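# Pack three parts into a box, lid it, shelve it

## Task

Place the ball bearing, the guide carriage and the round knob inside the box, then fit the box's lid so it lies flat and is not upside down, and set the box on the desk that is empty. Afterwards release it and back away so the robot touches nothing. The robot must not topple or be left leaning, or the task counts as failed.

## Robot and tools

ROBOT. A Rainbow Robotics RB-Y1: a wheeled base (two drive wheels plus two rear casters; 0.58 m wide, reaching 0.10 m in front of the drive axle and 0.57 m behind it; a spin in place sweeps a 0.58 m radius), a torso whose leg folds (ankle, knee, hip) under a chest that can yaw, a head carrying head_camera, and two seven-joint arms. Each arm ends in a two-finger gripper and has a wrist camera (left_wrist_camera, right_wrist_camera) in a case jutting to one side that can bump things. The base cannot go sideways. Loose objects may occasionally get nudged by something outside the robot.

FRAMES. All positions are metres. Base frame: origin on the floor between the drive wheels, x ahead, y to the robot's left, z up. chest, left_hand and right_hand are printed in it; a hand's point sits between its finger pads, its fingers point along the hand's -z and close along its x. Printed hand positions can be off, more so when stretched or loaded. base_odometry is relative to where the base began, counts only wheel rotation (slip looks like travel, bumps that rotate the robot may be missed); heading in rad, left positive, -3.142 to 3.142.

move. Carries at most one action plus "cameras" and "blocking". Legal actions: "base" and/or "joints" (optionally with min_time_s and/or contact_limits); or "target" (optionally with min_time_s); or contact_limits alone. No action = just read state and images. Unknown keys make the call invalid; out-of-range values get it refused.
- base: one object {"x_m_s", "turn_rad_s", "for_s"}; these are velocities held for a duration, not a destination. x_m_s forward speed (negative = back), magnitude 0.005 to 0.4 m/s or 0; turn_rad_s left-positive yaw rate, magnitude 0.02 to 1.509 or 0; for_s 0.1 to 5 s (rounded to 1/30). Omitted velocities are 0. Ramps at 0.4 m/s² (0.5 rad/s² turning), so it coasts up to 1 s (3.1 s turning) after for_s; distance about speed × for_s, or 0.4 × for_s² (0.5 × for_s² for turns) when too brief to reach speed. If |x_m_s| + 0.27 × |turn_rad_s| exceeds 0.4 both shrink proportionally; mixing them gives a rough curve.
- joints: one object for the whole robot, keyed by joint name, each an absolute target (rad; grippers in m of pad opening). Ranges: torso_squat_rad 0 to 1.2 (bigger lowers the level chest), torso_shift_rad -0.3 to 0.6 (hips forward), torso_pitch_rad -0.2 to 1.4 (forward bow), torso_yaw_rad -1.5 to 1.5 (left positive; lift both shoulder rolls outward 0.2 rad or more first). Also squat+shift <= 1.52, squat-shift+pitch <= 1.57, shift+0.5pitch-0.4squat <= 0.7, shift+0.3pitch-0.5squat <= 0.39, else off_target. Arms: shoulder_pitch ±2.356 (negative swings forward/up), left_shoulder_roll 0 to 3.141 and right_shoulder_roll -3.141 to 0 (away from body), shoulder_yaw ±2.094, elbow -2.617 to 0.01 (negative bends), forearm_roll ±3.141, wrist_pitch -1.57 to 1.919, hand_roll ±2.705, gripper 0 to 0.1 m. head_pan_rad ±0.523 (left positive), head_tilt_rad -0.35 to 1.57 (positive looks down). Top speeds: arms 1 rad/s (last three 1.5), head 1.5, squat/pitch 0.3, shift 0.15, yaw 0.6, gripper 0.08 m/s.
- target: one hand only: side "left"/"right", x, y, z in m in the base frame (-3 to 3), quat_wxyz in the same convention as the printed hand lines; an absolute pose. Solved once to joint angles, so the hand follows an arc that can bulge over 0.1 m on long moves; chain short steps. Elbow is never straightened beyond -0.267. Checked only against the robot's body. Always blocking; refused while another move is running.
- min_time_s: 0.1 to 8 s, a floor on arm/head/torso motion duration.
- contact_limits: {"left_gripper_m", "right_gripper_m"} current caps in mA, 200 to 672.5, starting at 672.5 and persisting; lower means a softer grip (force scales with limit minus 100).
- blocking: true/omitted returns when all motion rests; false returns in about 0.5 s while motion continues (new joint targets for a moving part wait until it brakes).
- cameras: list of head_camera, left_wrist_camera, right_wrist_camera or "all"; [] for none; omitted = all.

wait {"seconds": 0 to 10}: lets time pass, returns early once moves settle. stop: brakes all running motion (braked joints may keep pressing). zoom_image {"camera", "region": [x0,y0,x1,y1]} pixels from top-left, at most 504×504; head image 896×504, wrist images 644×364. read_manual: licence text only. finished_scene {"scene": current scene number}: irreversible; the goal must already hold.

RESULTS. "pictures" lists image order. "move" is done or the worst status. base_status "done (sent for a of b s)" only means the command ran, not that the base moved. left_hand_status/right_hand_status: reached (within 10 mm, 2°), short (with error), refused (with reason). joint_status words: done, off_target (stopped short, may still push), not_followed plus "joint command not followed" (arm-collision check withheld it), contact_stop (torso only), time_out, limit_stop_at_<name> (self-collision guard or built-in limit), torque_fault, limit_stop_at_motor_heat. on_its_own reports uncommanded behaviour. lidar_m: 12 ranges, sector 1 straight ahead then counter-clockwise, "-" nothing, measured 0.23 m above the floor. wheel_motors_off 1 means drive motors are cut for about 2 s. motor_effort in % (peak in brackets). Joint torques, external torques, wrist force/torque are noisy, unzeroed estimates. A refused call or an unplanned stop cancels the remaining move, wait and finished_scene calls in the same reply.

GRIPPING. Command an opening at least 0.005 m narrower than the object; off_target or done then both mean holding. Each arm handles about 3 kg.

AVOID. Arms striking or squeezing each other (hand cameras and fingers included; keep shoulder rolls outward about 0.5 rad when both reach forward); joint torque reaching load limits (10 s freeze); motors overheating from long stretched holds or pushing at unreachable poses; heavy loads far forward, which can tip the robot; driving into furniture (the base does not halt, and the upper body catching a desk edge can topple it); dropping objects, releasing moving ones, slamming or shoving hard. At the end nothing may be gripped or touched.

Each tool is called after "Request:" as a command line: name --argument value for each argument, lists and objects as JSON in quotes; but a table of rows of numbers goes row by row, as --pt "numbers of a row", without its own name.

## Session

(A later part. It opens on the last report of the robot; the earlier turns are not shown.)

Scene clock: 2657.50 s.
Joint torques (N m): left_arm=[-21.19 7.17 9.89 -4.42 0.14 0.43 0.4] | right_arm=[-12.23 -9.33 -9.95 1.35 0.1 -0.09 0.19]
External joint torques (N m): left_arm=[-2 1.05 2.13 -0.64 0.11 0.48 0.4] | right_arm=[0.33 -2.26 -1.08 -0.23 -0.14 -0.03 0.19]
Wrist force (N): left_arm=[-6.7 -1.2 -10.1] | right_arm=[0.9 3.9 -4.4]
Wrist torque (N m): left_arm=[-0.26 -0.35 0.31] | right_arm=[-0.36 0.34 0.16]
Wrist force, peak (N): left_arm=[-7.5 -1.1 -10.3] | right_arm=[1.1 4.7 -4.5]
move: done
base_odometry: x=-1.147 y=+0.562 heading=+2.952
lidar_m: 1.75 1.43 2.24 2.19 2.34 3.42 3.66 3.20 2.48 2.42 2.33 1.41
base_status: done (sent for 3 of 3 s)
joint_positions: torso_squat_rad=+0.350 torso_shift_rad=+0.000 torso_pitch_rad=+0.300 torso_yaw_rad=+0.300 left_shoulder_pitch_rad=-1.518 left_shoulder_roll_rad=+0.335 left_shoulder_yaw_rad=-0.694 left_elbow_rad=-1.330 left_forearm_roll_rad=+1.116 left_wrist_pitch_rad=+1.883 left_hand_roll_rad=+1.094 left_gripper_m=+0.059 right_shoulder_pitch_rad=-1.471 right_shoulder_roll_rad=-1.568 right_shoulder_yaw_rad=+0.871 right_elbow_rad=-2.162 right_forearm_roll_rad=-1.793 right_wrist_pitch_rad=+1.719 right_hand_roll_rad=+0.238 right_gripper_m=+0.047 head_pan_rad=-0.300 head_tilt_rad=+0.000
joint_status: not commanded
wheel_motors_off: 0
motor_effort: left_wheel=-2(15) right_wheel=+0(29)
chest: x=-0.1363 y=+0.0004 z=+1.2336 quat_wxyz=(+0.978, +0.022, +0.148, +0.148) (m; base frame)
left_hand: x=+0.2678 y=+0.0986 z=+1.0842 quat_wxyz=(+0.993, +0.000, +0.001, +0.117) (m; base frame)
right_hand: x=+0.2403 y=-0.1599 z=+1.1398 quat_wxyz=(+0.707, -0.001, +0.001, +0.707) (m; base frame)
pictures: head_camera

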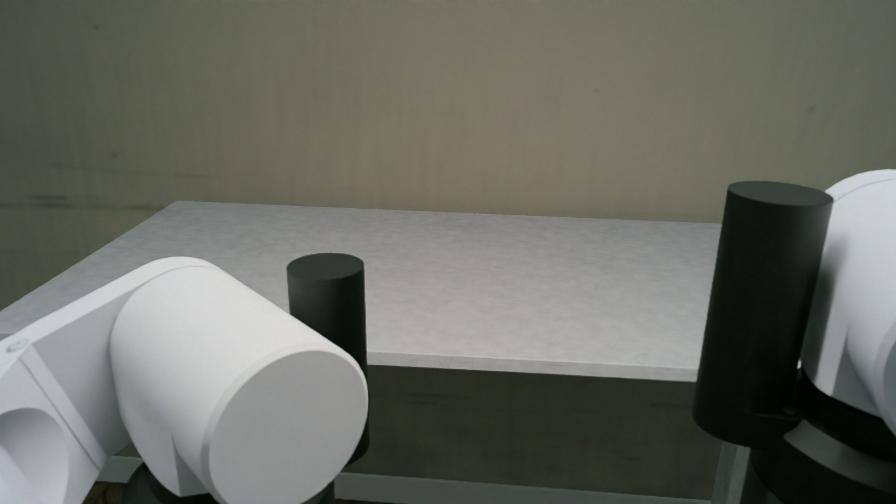

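Request:
move --base '{"x_m_s": 0.25, "for_s": 2.4}' --joints '{"head_tilt_rad": 0.6, "head_pan_rad": -0.1}' --cameras '["head_camera", "left_wrist_camera", "right_wrist_camera"]'

Scene clock: 2686.57 s.
Joint torques (N m): left_arm=[-21.7 6.83 10.02 -4.13 -0.07 0.04 0.2] | right_arm=[-12.17 -8.87 -10.11 1.39 0.11 -0.06 0.21]
External joint torques (N m): left_arm=[-2.51 0.71 2.26 -0.36 -0.11 0.08 0.2] | right_arm=[0.39 -1.8 -1.23 -0.18 -0.12 0 0.21]
Wrist force (N): left_arm=[-6.7 -0.9 -10.3] | right_arm=[1.3 4.2 -3.9]
Wrist torque (N m): left_arm=[-0.32 -0.36 0.30] | right_arm=[-0.44 0.40 0.14]
Wrist force, peak (N): left_arm=[-8.1 -0.9 -9.9] | right_arm=[0.1 4.1 -5.1]
move: done
base_odometry: x=-1.736 y=+0.676 heading=+2.952
lidar_m: 1.15 0.94 1.80 2.15 2.31 3.35 4.26 3.27 2.53 2.47 0.97 0.92
base_status: done (sent for 2.4 of 2.4 s)
joint_positions: torso_squat_rad=+0.350 torso_shift_rad=+0.000 torso_pitch_rad=+0.300 torso_yaw_rad=+0.300 left_shoulder_pitch_rad=-1.518 left_shoulder_roll_rad=+0.335 left_shoulder_yaw_rad=-0.694 left_elbow_rad=-1.330 left_forearm_roll_rad=+1.116 left_wrist_pitch_rad=+1.883 left_hand_roll_rad=+1.094 left_gripper_m=+0.059 right_shoulder_pitch_rad=-1.471 right_shoulder_roll_rad=-1.568 right_shoulder_yaw_rad=+0.871 right_elbow_rad=-2.162 right_forearm_roll_rad=-1.793 right_wrist_pitch_rad=+1.719 right_hand_roll_rad=+0.238 right_gripper_m=+0.047 head_pan_rad=-0.100 head_tilt_rad=+0.600
joint_status: all done
wheel_motors_off: 0
motor_effort: left_wheel=-2(16) right_wheel=+3(29)
chest: x=-0.1364 y=+0.0004 z=+1.2336 quat_wxyz=(+0.978, +0.022, +0.148, +0.148) (m; base frame)
left_hand: x=+0.2677 y=+0.0986 z=+1.0842 quat_wxyz=(+0.993, +0.000, +0.001, +0.117) (m; base frame)
right_hand: x=+0.2402 y=-0.1599 z=+1.1399 quat_wxyz=(+0.707, -0.001, +0.001, +0.707) (m; base frame)
pictures: head_camera, left_wrist_camera, right_wrist_camera

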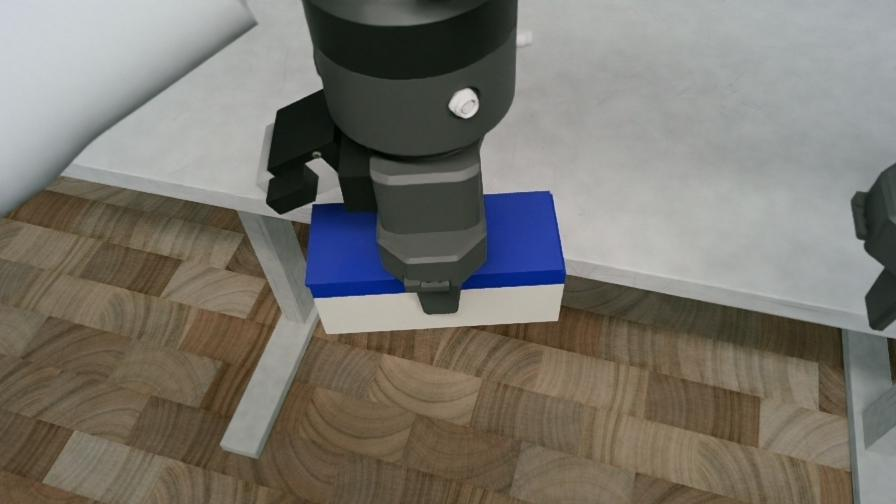

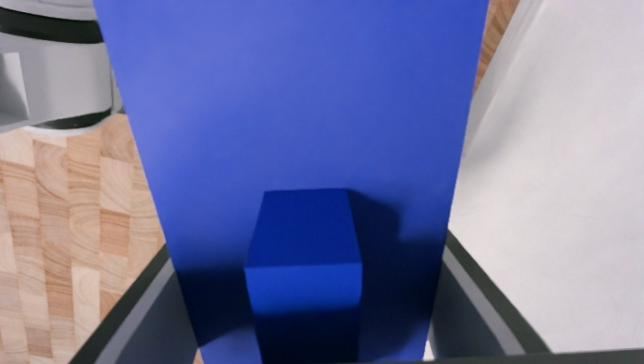

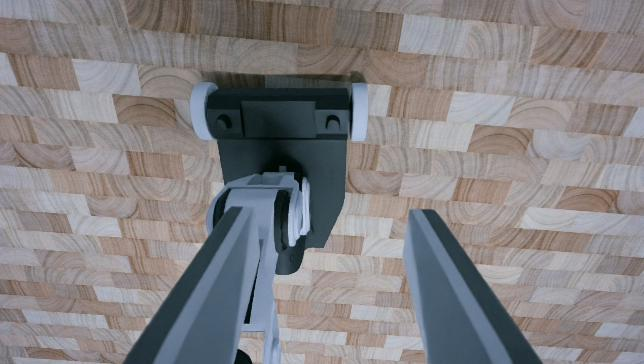

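Request:
move --base '{"x_m_s": 0.2, "for_s": 1.3}' --joints '{"head_tilt_rad": 0.75, "head_pan_rad": 0.0}' --cameras '["head_camera", "left_wrist_camera"]'

Scene clock: 2707.83 s.
Joint torques (N m): left_arm=[-21.06 6.87 9.99 -4.33 0.06 0.17 0.35] | right_arm=[-12.29 -9.15 -10.15 1.17 0.18 -0.04 0.11]
External joint torques (N m): left_arm=[-1.87 0.74 2.24 -0.56 0.02 0.21 0.35] | right_arm=[0.27 -2.07 -1.28 -0.41 -0.06 0.02 0.11]
Wrist force (N): left_arm=[-6.0 -1.3 -9.6] | right_arm=[0.5 3.6 -3.9]
Wrist torque (N m): left_arm=[-0.28 -0.27 0.31] | right_arm=[-0.38 0.34 0.13]
Wrist force, peak (N): left_arm=[-7.7 -0.8 -10.1] | right_arm=[0.8 3.9 -5.0]
move: done
base_odometry: x=-1.992 y=+0.725 heading=+2.952
lidar_m: 0.89 0.98 0.73 2.11 2.26 3.32 4.53 3.28 2.55 2.48 0.76 0.92
base_status: done (sent for 1.3 of 1.3 s)
joint_positions: torso_squat_rad=+0.350 torso_shift_rad=+0.000 torso_pitch_rad=+0.300 torso_yaw_rad=+0.300 left_shoulder_pitch_rad=-1.518 left_shoulder_roll_rad=+0.335 left_shoulder_yaw_rad=-0.694 left_elbow_rad=-1.331 left_forearm_roll_rad=+1.116 left_wrist_pitch_rad=+1.883 left_hand_roll_rad=+1.094 left_gripper_m=+0.059 right_shoulder_pitch_rad=-1.471 right_shoulder_roll_rad=-1.568 right_shoulder_yaw_rad=+0.871 right_elbow_rad=-2.162 right_forearm_roll_rad=-1.793 right_wrist_pitch_rad=+1.719 right_hand_roll_rad=+0.238 right_gripper_m=+0.047 head_pan_rad=+0.000 head_tilt_rad=+0.750
joint_status: all done
wheel_motors_off: 0
motor_effort: left_wheel=-1(15) right_wheel=+1(28)
chest: x=-0.1363 y=+0.0004 z=+1.2336 quat_wxyz=(+0.978, +0.022, +0.148, +0.148) (m; base frame)
left_hand: x=+0.2678 y=+0.0986 z=+1.0842 quat_wxyz=(+0.993, +0.000, +0.001, +0.117) (m; base frame)
right_hand: x=+0.2403 y=-0.1599 z=+1.1398 quat_wxyz=(+0.707, -0.001, +0.001, +0.707) (m; base frame)
pictures: head_camera, left_wrist_camera

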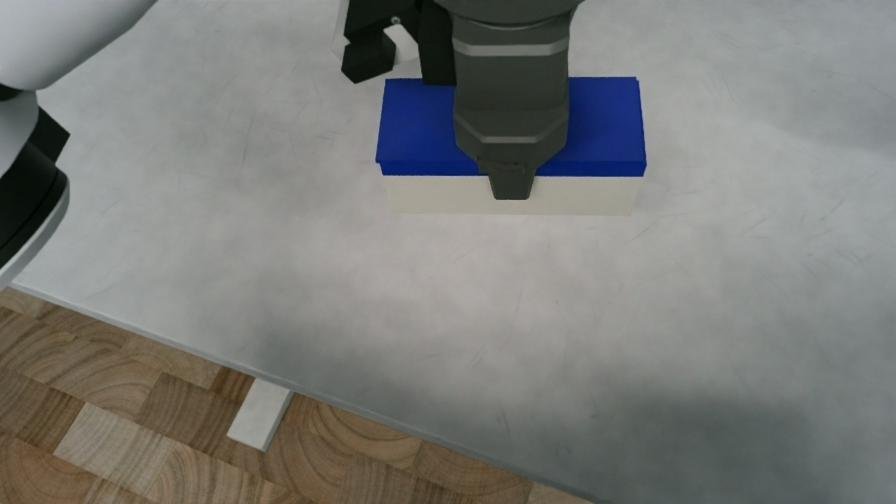

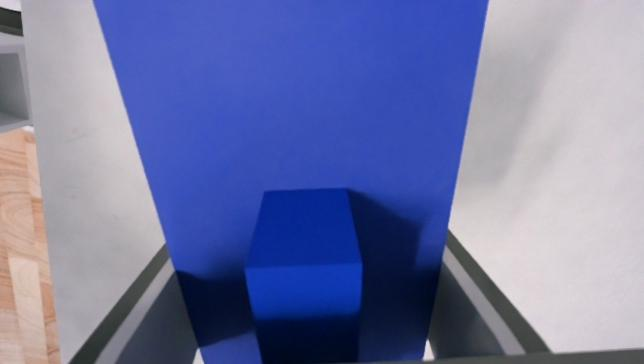

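Request:
move --target '{"side": "left", "x": 0.2678, "y": 0.0986, "z": 1.03, "quat_wxyz": [0.9931, 0, 0, 0.11723]}' --min_time_s 2.0 --cameras '["head_camera"]'

Request:
move --target '{"side": "left", "x": 0.2678, "y": 0.0986, "z": 1.018, "quat_wxyz": [0.9931, 0, 0, 0.11723]}' --min_time_s 1.5 --cameras '["head_camera"]'

Scene clock: 2723.07 s.
Joint torques (N m): left_arm=[-19.49 5.14 6.8 -4.1 -0.03 -0.03 -0.13] | right_arm=[-12.14 -9.13 -10.23 1.41 0.1 0.01 0.08]
External joint torques (N m): left_arm=[-0.57 -0.17 -0.82 0.14 -0.06 0.02 -0.12] | right_arm=[0.42 -2.06 -1.36 -0.17 -0.14 0.07 0.08]
Wrist force (N): left_arm=[-6.8 -1.7 -10.3] | right_arm=[0.2 3.8 -4.0]
Wrist torque (N m): left_arm=[-0.21 -0.33 0.30] | right_arm=[-0.40 0.31 0.15]
Wrist force, peak (N): left_arm=[-7.0 -1.2 -10.4] | right_arm=[0.2 4.2 -4.8]
move: done
base_odometry: x=-1.992 y=+0.725 heading=+2.952
lidar_m: 0.90 0.97 0.74 2.12 2.26 3.33 4.52 3.30 2.55 2.49 0.75 0.91
base_status: not commanded
joint_positions: torso_squat_rad=+0.350 torso_shift_rad=+0.000 torso_pitch_rad=+0.300 torso_yaw_rad=+0.300 left_shoulder_pitch_rad=-1.430 left_shoulder_roll_rad=+0.307 left_shoulder_yaw_rad=-0.758 left_elbow_rad=-1.301 left_forearm_roll_rad=+1.046 left_wrist_pitch_rad=+1.775 left_hand_roll_rad=+1.063 left_gripper_m=+0.059 right_shoulder_pitch_rad=-1.471 right_shoulder_roll_rad=-1.568 right_shoulder_yaw_rad=+0.871 right_elbow_rad=-2.162 right_forearm_roll_rad=-1.793 right_wrist_pitch_rad=+1.719 right_hand_roll_rad=+0.238 right_gripper_m=+0.047 head_pan_rad=+0.000 head_tilt_rad=+0.750
joint_status: all done
wheel_motors_off: 0
motor_effort: left_wheel=-2(3) right_wheel=+1(3)
chest: x=-0.1363 y=+0.0004 z=+1.2336 quat_wxyz=(+0.978, +0.022, +0.148, +0.148) (m; base frame)
left_hand: x=+0.2675 y=+0.0989 z=+1.0301 quat_wxyz=(+0.993, +0.000, +0.000, +0.117) (m; base frame)
left_hand_status: reached (checked arc, planned for 2.0 s): 0 mm and 0.0 deg off.
right_hand: x=+0.2403 y=-0.1599 z=+1.1398 quat_wxyz=(+0.707, -0.001, +0.001, +0.707) (m; base frame)
pictures: head_camera

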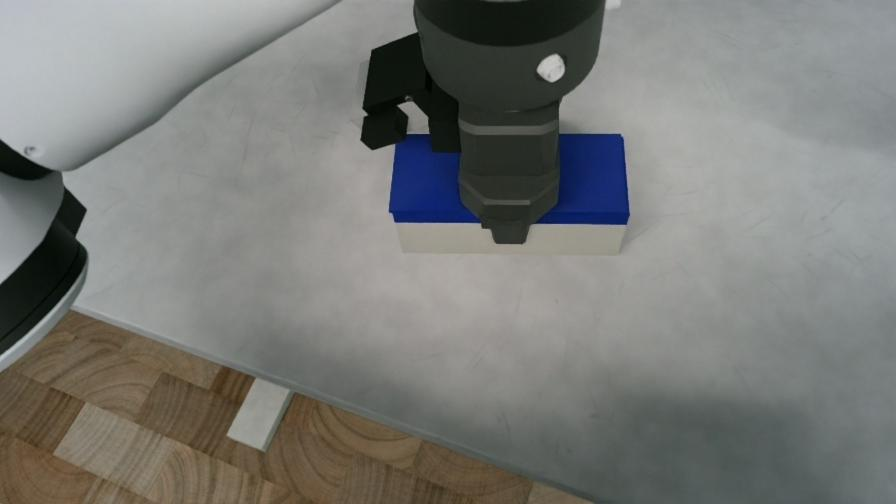

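Scene clock: 2724.90 s.
Joint torques (N m): left_arm=[-19.59 3.99 6.27 -4.21 -0.21 -0.04 -0.08] | right_arm=[-12.2 -9.32 -10.1 1.36 0.16 -0.03 0.17]
External joint torques (N m): left_arm=[-0.73 -1.16 -1.28 0.12 -0.25 0.01 -0.08] | right_arm=[0.36 -2.25 -1.23 -0.22 -0.08 0.03 0.17]
Wrist force (N): left_arm=[-6.3 -1.1 -9.5] | right_arm=[0.5 3.6 -4.3]
Wrist torque (N m): left_arm=[-0.25 -0.28 0.30] | right_arm=[-0.38 0.33 0.17]
Wrist force, peak (N): left_arm=[-7.2 -0.9 -10.5] | right_arm=[0.1 4.3 -4.6]
move: done
base_odometry: x=-1.992 y=+0.725 heading=+2.952
lidar_m: 0.91 0.96 0.72 2.11 2.25 3.31 4.53 3.31 2.53 2.48 0.76 0.91
base_status: not commanded
joint_positions: torso_squat_rad=+0.350 torso_shift_rad=+0.000 torso_pitch_rad=+0.300 torso_yaw_rad=+0.300 left_shoulder_pitch_rad=-1.414 left_shoulder_roll_rad=+0.299 left_shoulder_yaw_rad=-0.772 left_elbow_rad=-1.286 left_forearm_roll_rad=+1.031 left_wrist_pitch_rad=+1.750 left_hand_roll_rad=+1.054 left_gripper_m=+0.059 right_shoulder_pitch_rad=-1.471 right_shoulder_roll_rad=-1.568 right_shoulder_yaw_rad=+0.871 right_elbow_rad=-2.162 right_forearm_roll_rad=-1.793 right_wrist_pitch_rad=+1.719 right_hand_roll_rad=+0.238 right_gripper_m=+0.047 head_pan_rad=+0.000 head_tilt_rad=+0.750
joint_status: all done
wheel_motors_off: 0
motor_effort: left_wheel=-1(3) right_wheel=+2(3)
chest: x=-0.1363 y=+0.0004 z=+1.2336 quat_wxyz=(+0.978, +0.022, +0.148, +0.148) (m; base frame)
left_hand: x=+0.2674 y=+0.0989 z=+1.0183 quat_wxyz=(+0.993, +0.000, +0.000, +0.117) (m; base frame)
left_hand_status: reached (checked arc, planned for 1.5 s): 1 mm and 0.0 deg off.
right_hand: x=+0.2403 y=-0.1599 z=+1.1398 quat_wxyz=(+0.707, -0.001, +0.001, +0.707) (m; base frame)
pictures: head_camera

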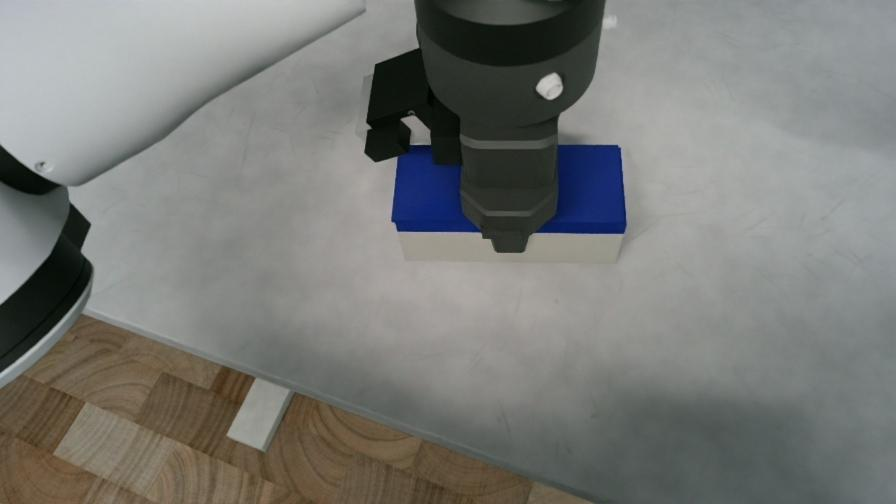

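Request:
move --target '{"side": "left", "x": 0.2676, "y": 0.0988, "z": 1.0145, "quat_wxyz": [0.9931, 0, 0, 0.11723]}' --min_time_s 1.0 --cameras '[]'

Request:
move --target '{"side": "left", "x": 0.2676, "y": 0.0988, "z": 1.0125, "quat_wxyz": [0.9931, 0, 0, 0.11723]}' --min_time_s 1.0 --cameras '[]'

Request:
move --target '{"side": "left", "x": 0.2676, "y": 0.0988, "z": 1.011, "quat_wxyz": [0.9931, 0, 0, 0.11723]}' --min_time_s 1.0 --cameras '["head_camera"]'

Scene clock: 2741.03 s.
Joint torques (N m): left_arm=[-19.32 4.45 6.73 -4.47 -0.02 -0.31 -0.1] | right_arm=[-12.23 -9.42 -10.18 1.23 0.1 -0.02 0.09]
External joint torques (N m): left_arm=[-0.47 -0.65 -0.79 -0.11 -0.06 -0.26 -0.1] | right_arm=[0.34 -2.35 -1.3 -0.35 -0.13 0.04 0.09]
Wrist force (N): left_arm=[-7.0 -0.6 -9.7] | right_arm=[0.5 4.4 -4.1]
Wrist torque (N m): left_arm=[-0.34 -0.38 0.31] | right_arm=[-0.44 0.32 0.12]
Wrist force, peak (N): left_arm=[-6.9 -0.8 -10.5] | right_arm=[0.4 4.3 -4.7]
move: done
base_odometry: x=-1.992 y=+0.725 heading=+2.952
lidar_m: 0.89 0.95 0.74 2.13 2.27 3.33 4.54 3.29 2.53 2.49 0.74 0.92
base_status: not commanded
joint_positions: torso_squat_rad=+0.350 torso_shift_rad=+0.000 torso_pitch_rad=+0.300 torso_yaw_rad=+0.300 left_shoulder_pitch_rad=-1.409 left_shoulder_roll_rad=+0.296 left_shoulder_yaw_rad=-0.776 left_elbow_rad=-1.280 left_forearm_roll_rad=+1.027 left_wrist_pitch_rad=+1.742 left_hand_roll_rad=+1.050 left_gripper_m=+0.059 right_shoulder_pitch_rad=-1.471 right_shoulder_roll_rad=-1.568 right_shoulder_yaw_rad=+0.871 right_elbow_rad=-2.162 right_forearm_roll_rad=-1.793 right_wrist_pitch_rad=+1.719 right_hand_roll_rad=+0.238 right_gripper_m=+0.047 head_pan_rad=+0.000 head_tilt_rad=+0.750
joint_status: all done
wheel_motors_off: 0
motor_effort: left_wheel=-2(3) right_wheel=+1(3)
chest: x=-0.1363 y=+0.0004 z=+1.2336 quat_wxyz=(+0.978, +0.022, +0.148, +0.148) (m; base frame)
left_hand: x=+0.2675 y=+0.0989 z=+1.0145 quat_wxyz=(+0.993, +0.000, +0.000, +0.117) (m; base frame)
left_hand_status: reached (checked arc, planned for 1.0 s): 0 mm and 0.0 deg off.
right_hand: x=+0.2403 y=-0.1599 z=+1.1398 quat_wxyz=(+0.707, -0.001, +0.001, +0.707) (m; base frame)
pictures: none
No camera images: "cameras" was empty.

Scene clock: 2742.37 s.
Joint torques (N m): left_arm=[-19.68 4.44 6.22 -4.76 -0.23 -0.04 -0.24] | right_arm=[-12.25 -9.02 -10.05 1.24 0.11 0 0.16]
External joint torques (N m): left_arm=[-0.84 -0.63 -1.29 -0.39 -0.26 0.01 -0.24] | right_arm=[0.31 -1.94 -1.18 -0.33 -0.12 0.06 0.16]
Wrist force (N): left_arm=[-6.9 -1.3 -9.5] | right_arm=[0.7 3.6 -4.7]
Wrist torque (N m): left_arm=[-0.25 -0.30 0.29] | right_arm=[-0.39 0.34 0.15]
Wrist force, peak (N): left_arm=[-6.9 -1.5 -10.1] | right_arm=[0.7 4.3 -4.4]
move: done
base_odometry: x=-1.992 y=+0.725 heading=+2.952
lidar_m: 0.89 0.96 0.73 2.12 2.27 3.31 4.51 3.29 2.54 2.49 0.74 0.92
base_status: not commanded
joint_positions: torso_squat_rad=+0.350 torso_shift_rad=+0.000 torso_pitch_rad=+0.300 torso_yaw_rad=+0.300 left_shoulder_pitch_rad=-1.407 left_shoulder_roll_rad=+0.294 left_shoulder_yaw_rad=-0.778 left_elbow_rad=-1.277 left_forearm_roll_rad=+1.025 left_wrist_pitch_rad=+1.737 left_hand_roll_rad=+1.048 left_gripper_m=+0.059 right_shoulder_pitch_rad=-1.471 right_shoulder_roll_rad=-1.568 right_shoulder_yaw_rad=+0.871 right_elbow_rad=-2.162 right_forearm_roll_rad=-1.793 right_wrist_pitch_rad=+1.719 right_hand_roll_rad=+0.238 right_gripper_m=+0.047 head_pan_rad=+0.000 head_tilt_rad=+0.750
joint_status: all done
wheel_motors_off: 0
motor_effort: left_wheel=-2(3) right_wheel=+2(3)
chest: x=-0.1363 y=+0.0004 z=+1.2336 quat_wxyz=(+0.978, +0.022, +0.148, +0.148) (m; base frame)
left_hand: x=+0.2676 y=+0.0989 z=+1.0125 quat_wxyz=(+0.993, +0.000, +0.000, +0.117) (m; base frame)
left_hand_status: reached (checked arc, planned for 1.0 s): 0 mm and 0.0 deg off.
right_hand: x=+0.2403 y=-0.1599 z=+1.1398 quat_wxyz=(+0.707, -0.001, +0.001, +0.707) (m; base frame)
pictures: none
No camera images: "cameras" was empty.

Scene clock: 2743.70 s.
Joint torques (N m): left_arm=[-19.48 4.58 6.26 -4.31 -0.16 0 -0.26] | right_arm=[-12.27 -9.2 -10 1.5 0.19 -0.04 0.13]
External joint torques (N m): left_arm=[-0.65 -0.47 -1.24 0.07 -0.19 0.05 -0.26] | right_arm=[0.29 -2.13 -1.12 -0.08 -0.05 0.02 0.13]
Wrist force (N): left_arm=[-6.2 -1.3 -10.0] | right_arm=[0.8 3.4 -4.4]
Wrist torque (N m): left_arm=[-0.27 -0.27 0.30] | right_arm=[-0.34 0.31 0.13]
Wrist force, peak (N): left_arm=[-6.7 -1.0 -10.5] | right_arm=[0.4 4.5 -4.5]
move: done
base_odometry: x=-1.992 y=+0.725 heading=+2.952
lidar_m: 0.90 0.97 0.75 2.10 2.27 3.32 4.52 3.29 2.55 2.49 0.75 0.91
base_status: not commanded
joint_positions: torso_squat_rad=+0.350 torso_shift_rad=+0.000 torso_pitch_rad=+0.300 torso_yaw_rad=+0.300 left_shoulder_pitch_rad=-1.405 left_shoulder_roll_rad=+0.293 left_shoulder_yaw_rad=-0.780 left_elbow_rad=-1.275 left_forearm_roll_rad=+1.023 left_wrist_pitch_rad=+1.734 left_hand_roll_rad=+1.047 left_gripper_m=+0.059 right_shoulder_pitch_rad=-1.471 right_shoulder_roll_rad=-1.568 right_shoulder_yaw_rad=+0.871 right_elbow_rad=-2.162 right_forearm_roll_rad=-1.793 right_wrist_pitch_rad=+1.719 right_hand_roll_rad=+0.238 right_gripper_m=+0.047 head_pan_rad=+0.000 head_tilt_rad=+0.750
joint_status: all done
wheel_motors_off: 0
motor_effort: left_wheel=-2(2) right_wheel=+2(3)
chest: x=-0.1363 y=+0.0004 z=+1.2336 quat_wxyz=(+0.978, +0.022, +0.148, +0.148) (m; base frame)
left_hand: x=+0.2676 y=+0.0989 z=+1.0110 quat_wxyz=(+0.993, +0.000, +0.000, +0.117) (m; base frame)
left_hand_status: reached (checked arc, planned for 1.0 s): 0 mm and 0.0 deg off.
right_hand: x=+0.2403 y=-0.1599 z=+1.1398 quat_wxyz=(+0.707, -0.001, +0.001, +0.707) (m; base frame)
pictures: head_camera

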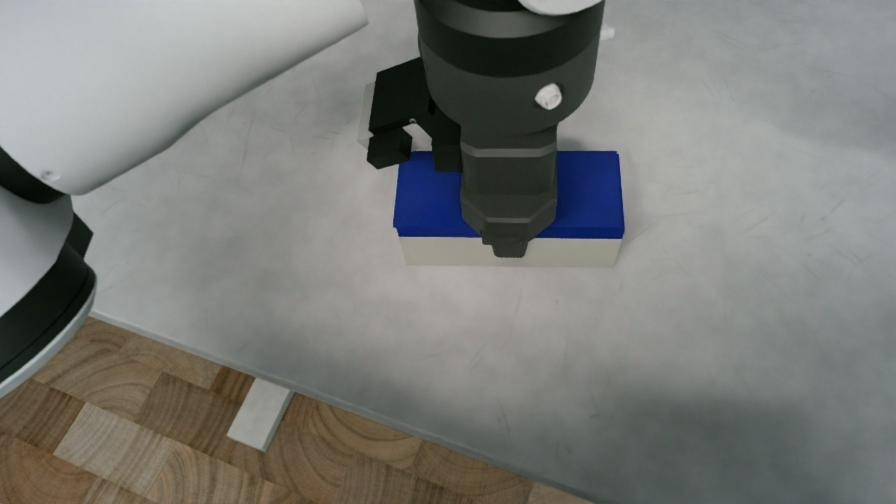

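Request:
move --target '{"side": "left", "x": 0.2676, "y": 0.0989, "z": 1.0097, "quat_wxyz": [0.9931, 0, 0, 0.11723]}' --min_time_s 1.0 --cameras '[]'

Request:
move --target '{"side": "left", "x": 0.2676, "y": 0.0989, "z": 1.0084, "quat_wxyz": [0.9931, 0, 0, 0.11723]}' --min_time_s 1.0 --cameras '[]'

Request:
move --target '{"side": "left", "x": 0.2676, "y": 0.0989, "z": 1.0074, "quat_wxyz": [0.9931, 0, 0, 0.11723]}' --min_time_s 1.0 --cameras '["head_camera"]'

Scene clock: 2756.13 s.
Joint torques (N m): left_arm=[-20.15 4.56 6.32 -4.23 -0.06 -0.07 -0.11] | right_arm=[-12.32 -9.02 -10.16 1.39 0.01 0.03 0.18]
External joint torques (N m): left_arm=[-1.32 -0.48 -1.17 0.17 -0.09 -0.02 -0.11] | right_arm=[0.24 -1.94 -1.28 -0.18 -0.22 0.09 0.18]
Wrist force (N): left_arm=[-6.3 -1.0 -9.7] | right_arm=[0.7 3.6 -4.0]
Wrist torque (N m): left_arm=[-0.26 -0.26 0.30] | right_arm=[-0.39 0.30 0.15]
Wrist force, peak (N): left_arm=[-7.3 -1.2 -10.1] | right_arm=[0.3 4.4 -4.8]
move: done
base_odometry: x=-1.992 y=+0.725 heading=+2.952
lidar_m: 0.89 0.97 0.74 2.11 2.27 3.33 4.51 3.28 2.54 2.49 0.75 0.92
base_status: not commanded
joint_positions: torso_squat_rad=+0.350 torso_shift_rad=+0.000 torso_pitch_rad=+0.300 torso_yaw_rad=+0.300 left_shoulder_pitch_rad=-1.403 left_shoulder_roll_rad=+0.292 left_shoulder_yaw_rad=-0.781 left_elbow_rad=-1.273 left_forearm_roll_rad=+1.021 left_wrist_pitch_rad=+1.731 left_hand_roll_rad=+1.046 left_gripper_m=+0.059 right_shoulder_pitch_rad=-1.471 right_shoulder_roll_rad=-1.568 right_shoulder_yaw_rad=+0.871 right_elbow_rad=-2.162 right_forearm_roll_rad=-1.793 right_wrist_pitch_rad=+1.719 right_hand_roll_rad=+0.238 right_gripper_m=+0.047 head_pan_rad=+0.000 head_tilt_rad=+0.750
joint_status: all done
wheel_motors_off: 0
motor_effort: left_wheel=-2(2) right_wheel=+2(3)
chest: x=-0.1363 y=+0.0004 z=+1.2336 quat_wxyz=(+0.978, +0.022, +0.148, +0.148) (m; base frame)
left_hand: x=+0.2676 y=+0.0990 z=+1.0097 quat_wxyz=(+0.993, +0.000, +0.000, +0.117) (m; base frame)
left_hand_status: reached (checked arc, planned for 1.0 s): 0 mm and 0.0 deg off.
right_hand: x=+0.2403 y=-0.1599 z=+1.1398 quat_wxyz=(+0.707, -0.001, +0.001, +0.707) (m; base frame)
pictures: none
No camera images: "cameras" was empty.

Scene clock: 2757.47 s.
Joint torques (N m): left_arm=[-18.45 3.81 5.57 -3.36 0.04 -0.37 -0.08] | right_arm=[-12.01 -9.34 -9.9 1.35 0.09 -0.06 0.12]
External joint torques (N m): left_arm=[0.37 -1.21 -1.91 1.05 0.01 -0.33 -0.08] | right_arm=[0.55 -2.27 -1.02 -0.23 -0.15 0 0.12]
Wrist force (N): left_arm=[-6.7 -0.4 -2.4] | right_arm=[0.3 3.8 -4.4]
Wrist torque (N m): left_arm=[-0.26 -0.25 0.31] | right_arm=[-0.39 0.28 0.12]
Wrist force, peak (N): left_arm=[-6.7 -1.0 -10.3] | right_arm=[0.8 4.4 -4.9]
move: done
base_odometry: x=-1.992 y=+0.725 heading=+2.952
lidar_m: 0.90 0.95 0.73 2.13 2.26 3.32 4.53 3.30 2.53 2.49 0.75 0.91
base_status: not commanded
joint_positions: torso_squat_rad=+0.350 torso_shift_rad=+0.000 torso_pitch_rad=+0.300 torso_yaw_rad=+0.300 left_shoulder_pitch_rad=-1.402 left_shoulder_roll_rad=+0.291 left_shoulder_yaw_rad=-0.782 left_elbow_rad=-1.272 left_forearm_roll_rad=+1.020 left_wrist_pitch_rad=+1.728 left_hand_roll_rad=+1.045 left_gripper_m=+0.059 right_shoulder_pitch_rad=-1.471 right_shoulder_roll_rad=-1.568 right_shoulder_yaw_rad=+0.871 right_elbow_rad=-2.162 right_forearm_roll_rad=-1.793 right_wrist_pitch_rad=+1.719 right_hand_roll_rad=+0.238 right_gripper_m=+0.047 head_pan_rad=+0.000 head_tilt_rad=+0.750
joint_status: all done
wheel_motors_off: 0
motor_effort: left_wheel=-2(3) right_wheel=+2(3)
chest: x=-0.1363 y=+0.0004 z=+1.2336 quat_wxyz=(+0.978, +0.022, +0.148, +0.148) (m; base frame)
left_hand: x=+0.2677 y=+0.0990 z=+1.0087 quat_wxyz=(+0.993, +0.000, +0.000, +0.117) (m; base frame)
left_hand_status: reached (checked arc, planned for 1.0 s): 0 mm and 0.0 deg off.
right_hand: x=+0.2403 y=-0.1599 z=+1.1398 quat_wxyz=(+0.707, -0.001, +0.001, +0.707) (m; base frame)
pictures: none
No camera images: "cameras" was empty.

Scene clock: 2758.80 s.
Joint torques (N m): left_arm=[-14.24 2.41 3.46 -2.38 -1 -1.22 0.06] | right_arm=[-12.31 -9.32 -10.43 1.2 0.14 0 0.09]
External joint torques (N m): left_arm=[4.58 -2.6 -4.01 2.03 -1.03 -1.17 0.06] | right_arm=[0.25 -2.24 -1.56 -0.38 -0.1 0.06 0.09]
Wrist force (N): left_arm=[-8.9 1.0 8.3] | right_arm=[0.9 3.7 -4.1]
Wrist torque (N m): left_arm=[-0.07 0.26 0.29] | right_arm=[-0.38 0.35 0.11]
Wrist force, peak (N): left_arm=[-8.9 1.4 8.8] | right_arm=[0.7 4.6 -4.5]
move: done
base_odometry: x=-1.992 y=+0.725 heading=+2.952
lidar_m: 0.89 0.97 0.74 2.14 2.26 3.32 4.52 3.29 2.55 2.49 0.75 0.92
base_status: not commanded
joint_positions: torso_squat_rad=+0.350 torso_shift_rad=+0.000 torso_pitch_rad=+0.300 torso_yaw_rad=+0.300 left_shoulder_pitch_rad=-1.401 left_shoulder_roll_rad=+0.291 left_shoulder_yaw_rad=-0.783 left_elbow_rad=-1.270 left_forearm_roll_rad=+1.018 left_wrist_pitch_rad=+1.726 left_hand_roll_rad=+1.044 left_gripper_m=+0.059 right_shoulder_pitch_rad=-1.471 right_shoulder_roll_rad=-1.568 right_shoulder_yaw_rad=+0.871 right_elbow_rad=-2.162 right_forearm_roll_rad=-1.793 right_wrist_pitch_rad=+1.719 right_hand_roll_rad=+0.238 right_gripper_m=+0.047 head_pan_rad=+0.000 head_tilt_rad=+0.750
joint_status: all done
wheel_motors_off: 0
motor_effort: left_wheel=-2(2) right_wheel=+0(3)
chest: x=-0.1365 y=+0.0004 z=+1.2337 quat_wxyz=(+0.978, +0.022, +0.148, +0.148) (m; base frame)
left_hand: x=+0.2679 y=+0.0989 z=+1.0083 quat_wxyz=(+0.993, +0.000, -0.001, +0.117) (m; base frame)
left_hand_status: reached (checked arc, planned for 1.0 s): 1 mm and 0.1 deg off.
right_hand: x=+0.2401 y=-0.1599 z=+1.1400 quat_wxyz=(+0.707, -0.001, +0.001, +0.707) (m; base frame)
pictures: head_camera

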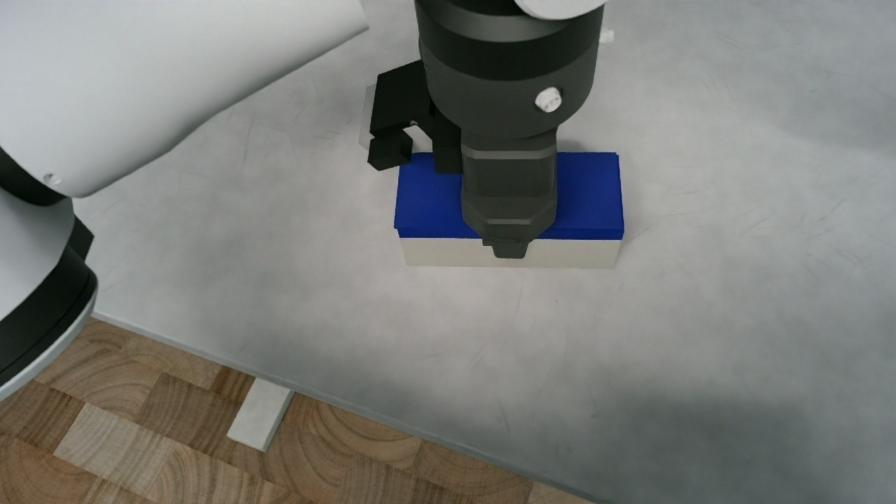

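Request:
move --target '{"side": "left", "x": 0.2677, "y": 0.0989, "z": 1.0088, "quat_wxyz": [0.9931, 0, 0, 0.11723]}' --min_time_s 0.8 --cameras '[]'

Request:
move --joints '{"left_gripper_m": 0.085}' --cameras '["head_camera"]'

Scene clock: 2768.20 s.
Joint torques (N m): left_arm=[-17.19 4.3 7.02 -3.48 -0.19 -0.47 -0.01] | right_arm=[-12.29 -9.03 -10.51 1.37 0.25 -0.05 0.13]
External joint torques (N m): left_arm=[1.64 -0.72 -0.46 0.92 -0.22 -0.42 -0.01] | right_arm=[0.27 -1.96 -1.64 -0.21 0.01 0.01 0.13]
Wrist force (N): left_arm=[-8.4 0.7 5.3] | right_arm=[0.7 4.2 -4.1]
Wrist torque (N m): left_arm=[-0.17 0.16 0.24] | right_arm=[-0.47 0.35 0.14]
Wrist force, peak (N): left_arm=[-8.9 1.2 9.4] | right_arm=[0.2 4.0 -4.9]
move: done
base_odometry: x=-1.992 y=+0.725 heading=+2.952
lidar_m: 0.90 0.98 0.73 2.13 2.27 3.33 4.52 3.29 2.54 2.49 0.75 0.93
base_status: not commanded
joint_positions: torso_squat_rad=+0.350 torso_shift_rad=+0.000 torso_pitch_rad=+0.300 torso_yaw_rad=+0.300 left_shoulder_pitch_rad=-1.401 left_shoulder_roll_rad=+0.291 left_shoulder_yaw_rad=-0.783 left_elbow_rad=-1.270 left_forearm_roll_rad=+1.018 left_wrist_pitch_rad=+1.726 left_hand_roll_rad=+1.044 left_gripper_m=+0.059 right_shoulder_pitch_rad=-1.471 right_shoulder_roll_rad=-1.568 right_shoulder_yaw_rad=+0.871 right_elbow_rad=-2.162 right_forearm_roll_rad=-1.793 right_wrist_pitch_rad=+1.719 right_hand_roll_rad=+0.238 right_gripper_m=+0.047 head_pan_rad=+0.000 head_tilt_rad=+0.750
joint_status: all done
wheel_motors_off: 0
motor_effort: left_wheel=-2(2) right_wheel=+0(3)
chest: x=-0.1365 y=+0.0004 z=+1.2337 quat_wxyz=(+0.978, +0.022, +0.148, +0.148) (m; base frame)
left_hand: x=+0.2679 y=+0.0989 z=+1.0084 quat_wxyz=(+0.993, +0.000, -0.001, +0.117) (m; base frame)
left_hand_status: reached (checked arc, planned for 0.8 s): 0 mm and 0.1 deg off.
right_hand: x=+0.2401 y=-0.1599 z=+1.1400 quat_wxyz=(+0.707, -0.001, +0.001, +0.707) (m; base frame)
pictures: none
No camera images: "cameras" was empty.

Scene clock: 2768.97 s.
Joint torques (N m): left_arm=[-18.49 5.32 6.23 -3.88 -0.3 -0.11 -0.17] | right_arm=[-11.95 -9.13 -10.17 1.32 0.1 -0.15 0.09]
External joint torques (N m): left_arm=[0.34 0.31 -1.24 0.52 -0.33 -0.06 -0.17] | right_arm=[0.61 -2.06 -1.29 -0.26 -0.14 -0.08 0.09]
Wrist force (N): left_arm=[-6.5 -1.2 -5.8] | right_arm=[0.1 4.0 -4.6]
Wrist torque (N m): left_arm=[-0.29 -0.26 0.32] | right_arm=[-0.41 0.27 0.12]
Wrist force, peak (N): left_arm=[-8.6 0.5 5.8] | right_arm=[0.7 4.1 -4.6]
move: done
base_odometry: x=-1.992 y=+0.725 heading=+2.952
lidar_m: 0.90 0.96 0.73 2.11 2.27 3.31 4.52 3.27 2.55 2.49 0.74 0.92
base_status: not commanded
joint_positions: torso_squat_rad=+0.350 torso_shift_rad=+0.000 torso_pitch_rad=+0.300 torso_yaw_rad=+0.300 left_shoulder_pitch_rad=-1.401 left_shoulder_roll_rad=+0.291 left_shoulder_yaw_rad=-0.783 left_elbow_rad=-1.270 left_forearm_roll_rad=+1.018 left_wrist_pitch_rad=+1.726 left_hand_roll_rad=+1.044 left_gripper_m=+0.085 right_shoulder_pitch_rad=-1.471 right_shoulder_roll_rad=-1.568 right_shoulder_yaw_rad=+0.871 right_elbow_rad=-2.162 right_forearm_roll_rad=-1.793 right_wrist_pitch_rad=+1.719 right_hand_roll_rad=+0.238 right_gripper_m=+0.047 head_pan_rad=+0.000 head_tilt_rad=+0.750
joint_status: all done
wheel_motors_off: 0
motor_effort: left_wheel=-2(2) right_wheel=+2(4)
chest: x=-0.1365 y=+0.0004 z=+1.2337 quat_wxyz=(+0.978, +0.022, +0.148, +0.148) (m; base frame)
left_hand: x=+0.2679 y=+0.0989 z=+1.0083 quat_wxyz=(+0.993, +0.000, -0.001, +0.117) (m; base frame)
right_hand: x=+0.2401 y=-0.1599 z=+1.1400 quat_wxyz=(+0.707, -0.001, +0.001, +0.707) (m; base frame)
pictures: head_camera

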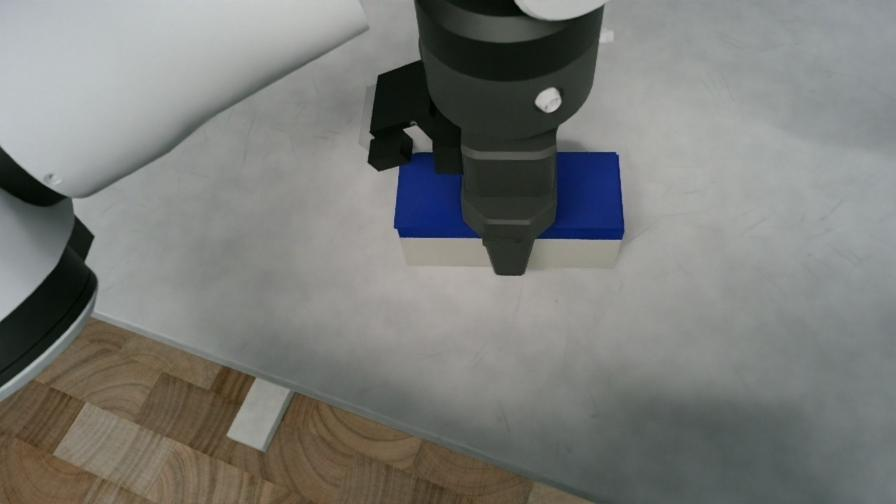

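Request:
move --target '{"side": "left", "x": 0.2677, "y": 0.0989, "z": 1.088, "quat_wxyz": [0.9931, 0, 0, 0.11723]}' --min_time_s 2.0 --cameras '["head_camera", "left_wrist_camera"]'

Scene clock: 2778.67 s.
Joint torques (N m): left_arm=[-20.31 7.48 9.4 -4.19 0.2 0.48 0.23] | right_arm=[-12.25 -9.26 -10.12 1.51 0.08 0.01 0.17]
External joint torques (N m): left_arm=[-1.1 1.31 1.64 -0.43 0.17 0.52 0.23] | right_arm=[0.32 -2.19 -1.25 -0.07 -0.15 0.07 0.17]
Wrist force (N): left_arm=[-6.2 -0.6 -5.5] | right_arm=[0.5 4.1 -4.6]
Wrist torque (N m): left_arm=[-0.37 -0.21 0.29] | right_arm=[-0.45 0.33 0.13]
Wrist force, peak (N): left_arm=[-7.3 -1.3 -6.3] | right_arm=[0.5 4.0 -5.4]
move: done
base_odometry: x=-1.992 y=+0.725 heading=+2.952
lidar_m: 0.90 0.96 0.75 2.12 2.27 3.33 4.53 3.28 2.54 2.49 0.75 0.92
base_status: not commanded
joint_positions: torso_squat_rad=+0.350 torso_shift_rad=+0.000 torso_pitch_rad=+0.300 torso_yaw_rad=+0.300 left_shoulder_pitch_rad=-1.523 left_shoulder_roll_rad=+0.336 left_shoulder_yaw_rad=-0.690 left_elbow_rad=-1.330 left_forearm_roll_rad=+1.118 left_wrist_pitch_rad=+1.888 left_hand_roll_rad=+1.093 left_gripper_m=+0.085 right_shoulder_pitch_rad=-1.471 right_shoulder_roll_rad=-1.568 right_shoulder_yaw_rad=+0.871 right_elbow_rad=-2.162 right_forearm_roll_rad=-1.793 right_wrist_pitch_rad=+1.719 right_hand_roll_rad=+0.238 right_gripper_m=+0.047 head_pan_rad=+0.000 head_tilt_rad=+0.750
joint_status: all done
wheel_motors_off: 0
motor_effort: left_wheel=-1(2) right_wheel=+2(3)
chest: x=-0.1365 y=+0.0004 z=+1.2337 quat_wxyz=(+0.978, +0.022, +0.148, +0.148) (m; base frame)
left_hand: x=+0.2680 y=+0.0988 z=+1.0870 quat_wxyz=(+0.993, +0.000, +0.000, +0.117) (m; base frame)
left_hand_status: reached (checked arc, planned for 2.0 s): 1 mm and 0.1 deg off.
right_hand: x=+0.2401 y=-0.1599 z=+1.1400 quat_wxyz=(+0.707, -0.001, +0.001, +0.707) (m; base frame)
pictures: head_camera, left_wrist_camera

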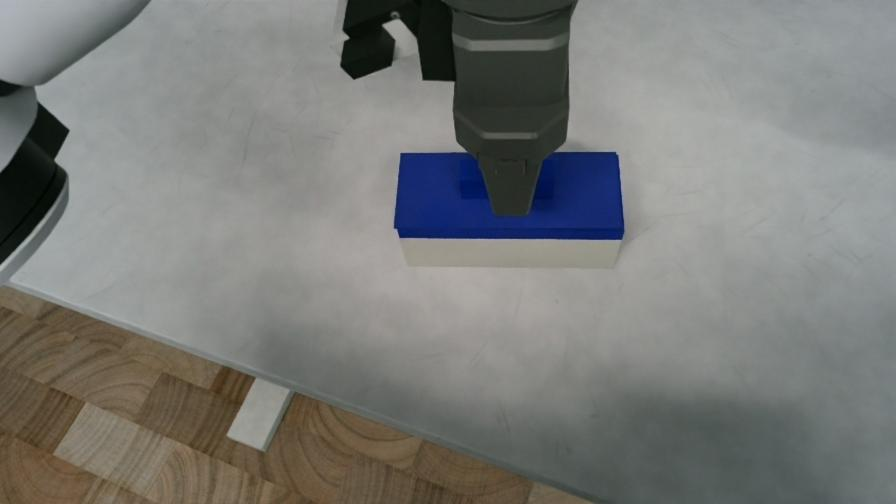

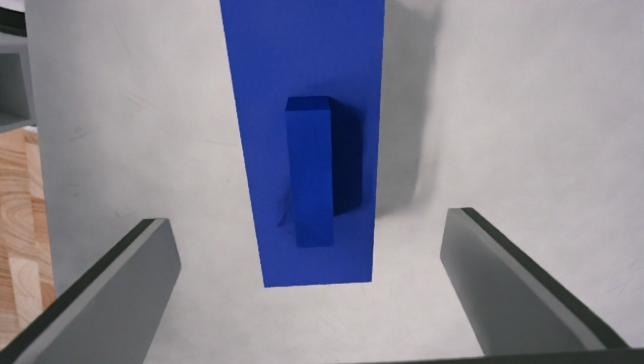

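Request:
move --base '{"x_m_s": -0.2, "for_s": 2.5}' --cameras '["head_camera"]'

Request:
zoom_image --camera "head_camera" --region '[320, 0, 700, 210]'

Scene clock: 2787.57 s.
Joint torques (N m): left_arm=[-20.29 6.9 9.14 -3.92 0.42 0.29 0.25] | right_arm=[-12.39 -9.16 -10.13 1.38 0.14 -0.01 0.08]
External joint torques (N m): left_arm=[-1.08 0.74 1.39 -0.17 0.39 0.34 0.25] | right_arm=[0.17 -2.09 -1.26 -0.2 -0.1 0.05 0.08]
Wrist force (N): left_arm=[-6.8 -1.3 -5.9] | right_arm=[0.3 3.8 -3.7]
Wrist torque (N m): left_arm=[-0.26 -0.30 0.30] | right_arm=[-0.42 0.27 0.14]
Wrist force, peak (N): left_arm=[-6.7 -1.2 -6.9] | right_arm=[0.4 4.9 -4.3]
move: done
base_odometry: x=-1.501 y=+0.630 heading=+2.951
lidar_m: 1.40 1.12 2.16 2.16 2.31 3.38 4.02 3.25 2.50 2.46 1.85 1.10
base_status: done (sent for 2.5 of 2.5 s)
joint_positions: torso_squat_rad=+0.350 torso_shift_rad=+0.000 torso_pitch_rad=+0.300 torso_yaw_rad=+0.300 left_shoulder_pitch_rad=-1.523 left_shoulder_roll_rad=+0.336 left_shoulder_yaw_rad=-0.690 left_elbow_rad=-1.330 left_forearm_roll_rad=+1.118 left_wrist_pitch_rad=+1.888 left_hand_roll_rad=+1.093 left_gripper_m=+0.085 right_shoulder_pitch_rad=-1.471 right_shoulder_roll_rad=-1.568 right_shoulder_yaw_rad=+0.871 right_elbow_rad=-2.162 right_forearm_roll_rad=-1.793 right_wrist_pitch_rad=+1.719 right_hand_roll_rad=+0.238 right_gripper_m=+0.047 head_pan_rad=+0.000 head_tilt_rad=+0.750
joint_status: not commanded
wheel_motors_off: 0
motor_effort: left_wheel=-3(18) right_wheel=+4(26)
chest: x=-0.1366 y=+0.0004 z=+1.2337 quat_wxyz=(+0.978, +0.022, +0.148, +0.148) (m; base frame)
left_hand: x=+0.2680 y=+0.0988 z=+1.0871 quat_wxyz=(+0.993, +0.000, +0.000, +0.117) (m; base frame)
right_hand: x=+0.2400 y=-0.1599 z=+1.1400 quat_wxyz=(+0.707, -0.001, +0.001, +0.707) (m; base frame)
pictures: head_camera

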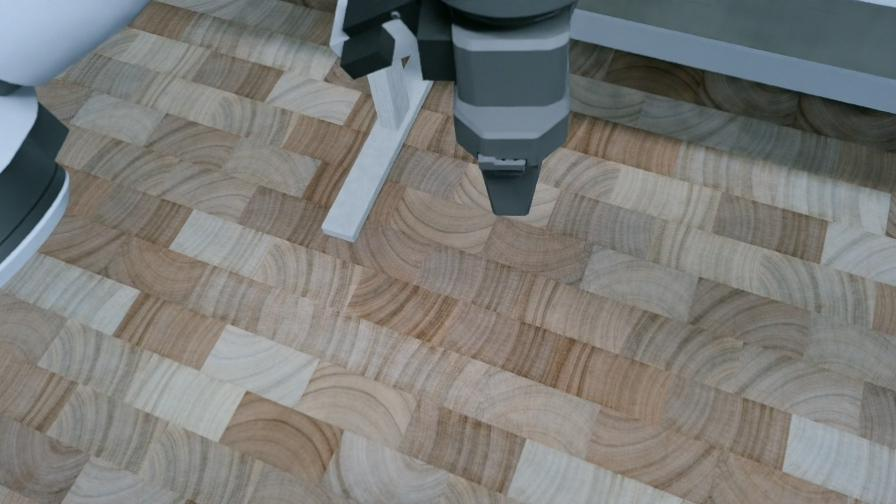

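Scaled by 1.326 from the camera's 896x504 image, which has a finer 1280x720 frame.

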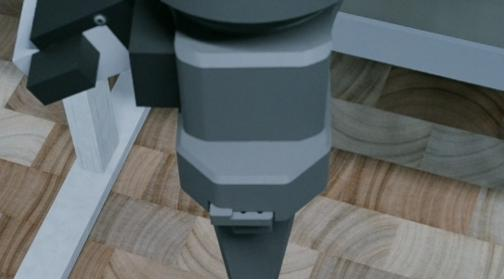

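Request:
move --joints '{"head_tilt_rad": 0.25, "head_pan_rad": -0.15}' --cameras '["head_camera"]'

Scene clock: 2795.27 s.
Joint torques (N m): left_arm=[-20.45 7.9 9.17 -3.93 0.07 0.21 0.19] | right_arm=[-12.13 -9.28 -10.09 1.31 0.11 0.01 0.2]
External joint torques (N m): left_arm=[-1.24 1.73 1.41 -0.18 0.03 0.25 0.19] | right_arm=[0.43 -2.21 -1.22 -0.27 -0.12 0.07 0.2]
Wrist force (N): left_arm=[-6.5 -1.5 -5.8] | right_arm=[1.0 3.9 -3.7]
Wrist torque (N m): left_arm=[-0.24 -0.29 0.32] | right_arm=[-0.39 0.41 0.14]
Wrist force, peak (N): left_arm=[-7.5 -1.4 -6.2] | right_arm=[0.1 4.6 -4.7]
move: done
base_odometry: x=-1.501 y=+0.630 heading=+2.951
lidar_m: 1.39 1.13 2.16 2.16 2.32 3.38 4.02 3.24 2.50 2.45 1.86 1.11
base_status: not commanded
joint_positions: torso_squat_rad=+0.350 torso_shift_rad=+0.000 torso_pitch_rad=+0.300 torso_yaw_rad=+0.300 left_shoulder_pitch_rad=-1.523 left_shoulder_roll_rad=+0.336 left_shoulder_yaw_rad=-0.690 left_elbow_rad=-1.330 left_forearm_roll_rad=+1.118 left_wrist_pitch_rad=+1.888 left_hand_roll_rad=+1.093 left_gripper_m=+0.085 right_shoulder_pitch_rad=-1.471 right_shoulder_roll_rad=-1.568 right_shoulder_yaw_rad=+0.871 right_elbow_rad=-2.162 right_forearm_roll_rad=-1.793 right_wrist_pitch_rad=+1.719 right_hand_roll_rad=+0.238 right_gripper_m=+0.047 head_pan_rad=-0.150 head_tilt_rad=+0.250
joint_status: all done
wheel_motors_off: 0
motor_effort: left_wheel=-3(4) right_wheel=+6(7)
chest: x=-0.1366 y=+0.0004 z=+1.2337 quat_wxyz=(+0.978, +0.022, +0.148, +0.148) (m; base frame)
left_hand: x=+0.2680 y=+0.0988 z=+1.0871 quat_wxyz=(+0.993, +0.000, +0.000, +0.117) (m; base frame)
right_hand: x=+0.2400 y=-0.1599 z=+1.1400 quat_wxyz=(+0.707, -0.001, +0.001, +0.707) (m; base frame)
pictures: head_camera

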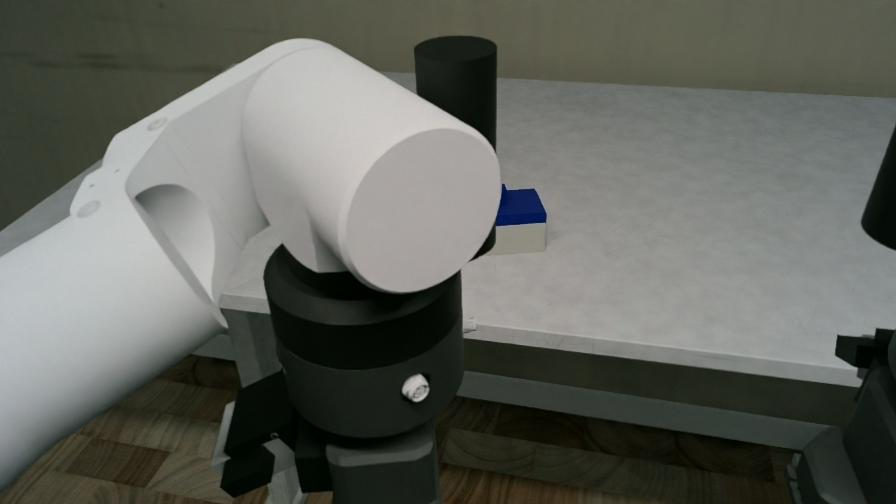

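Request:
finished_scene --scene 1

The scene is finished: the task was done.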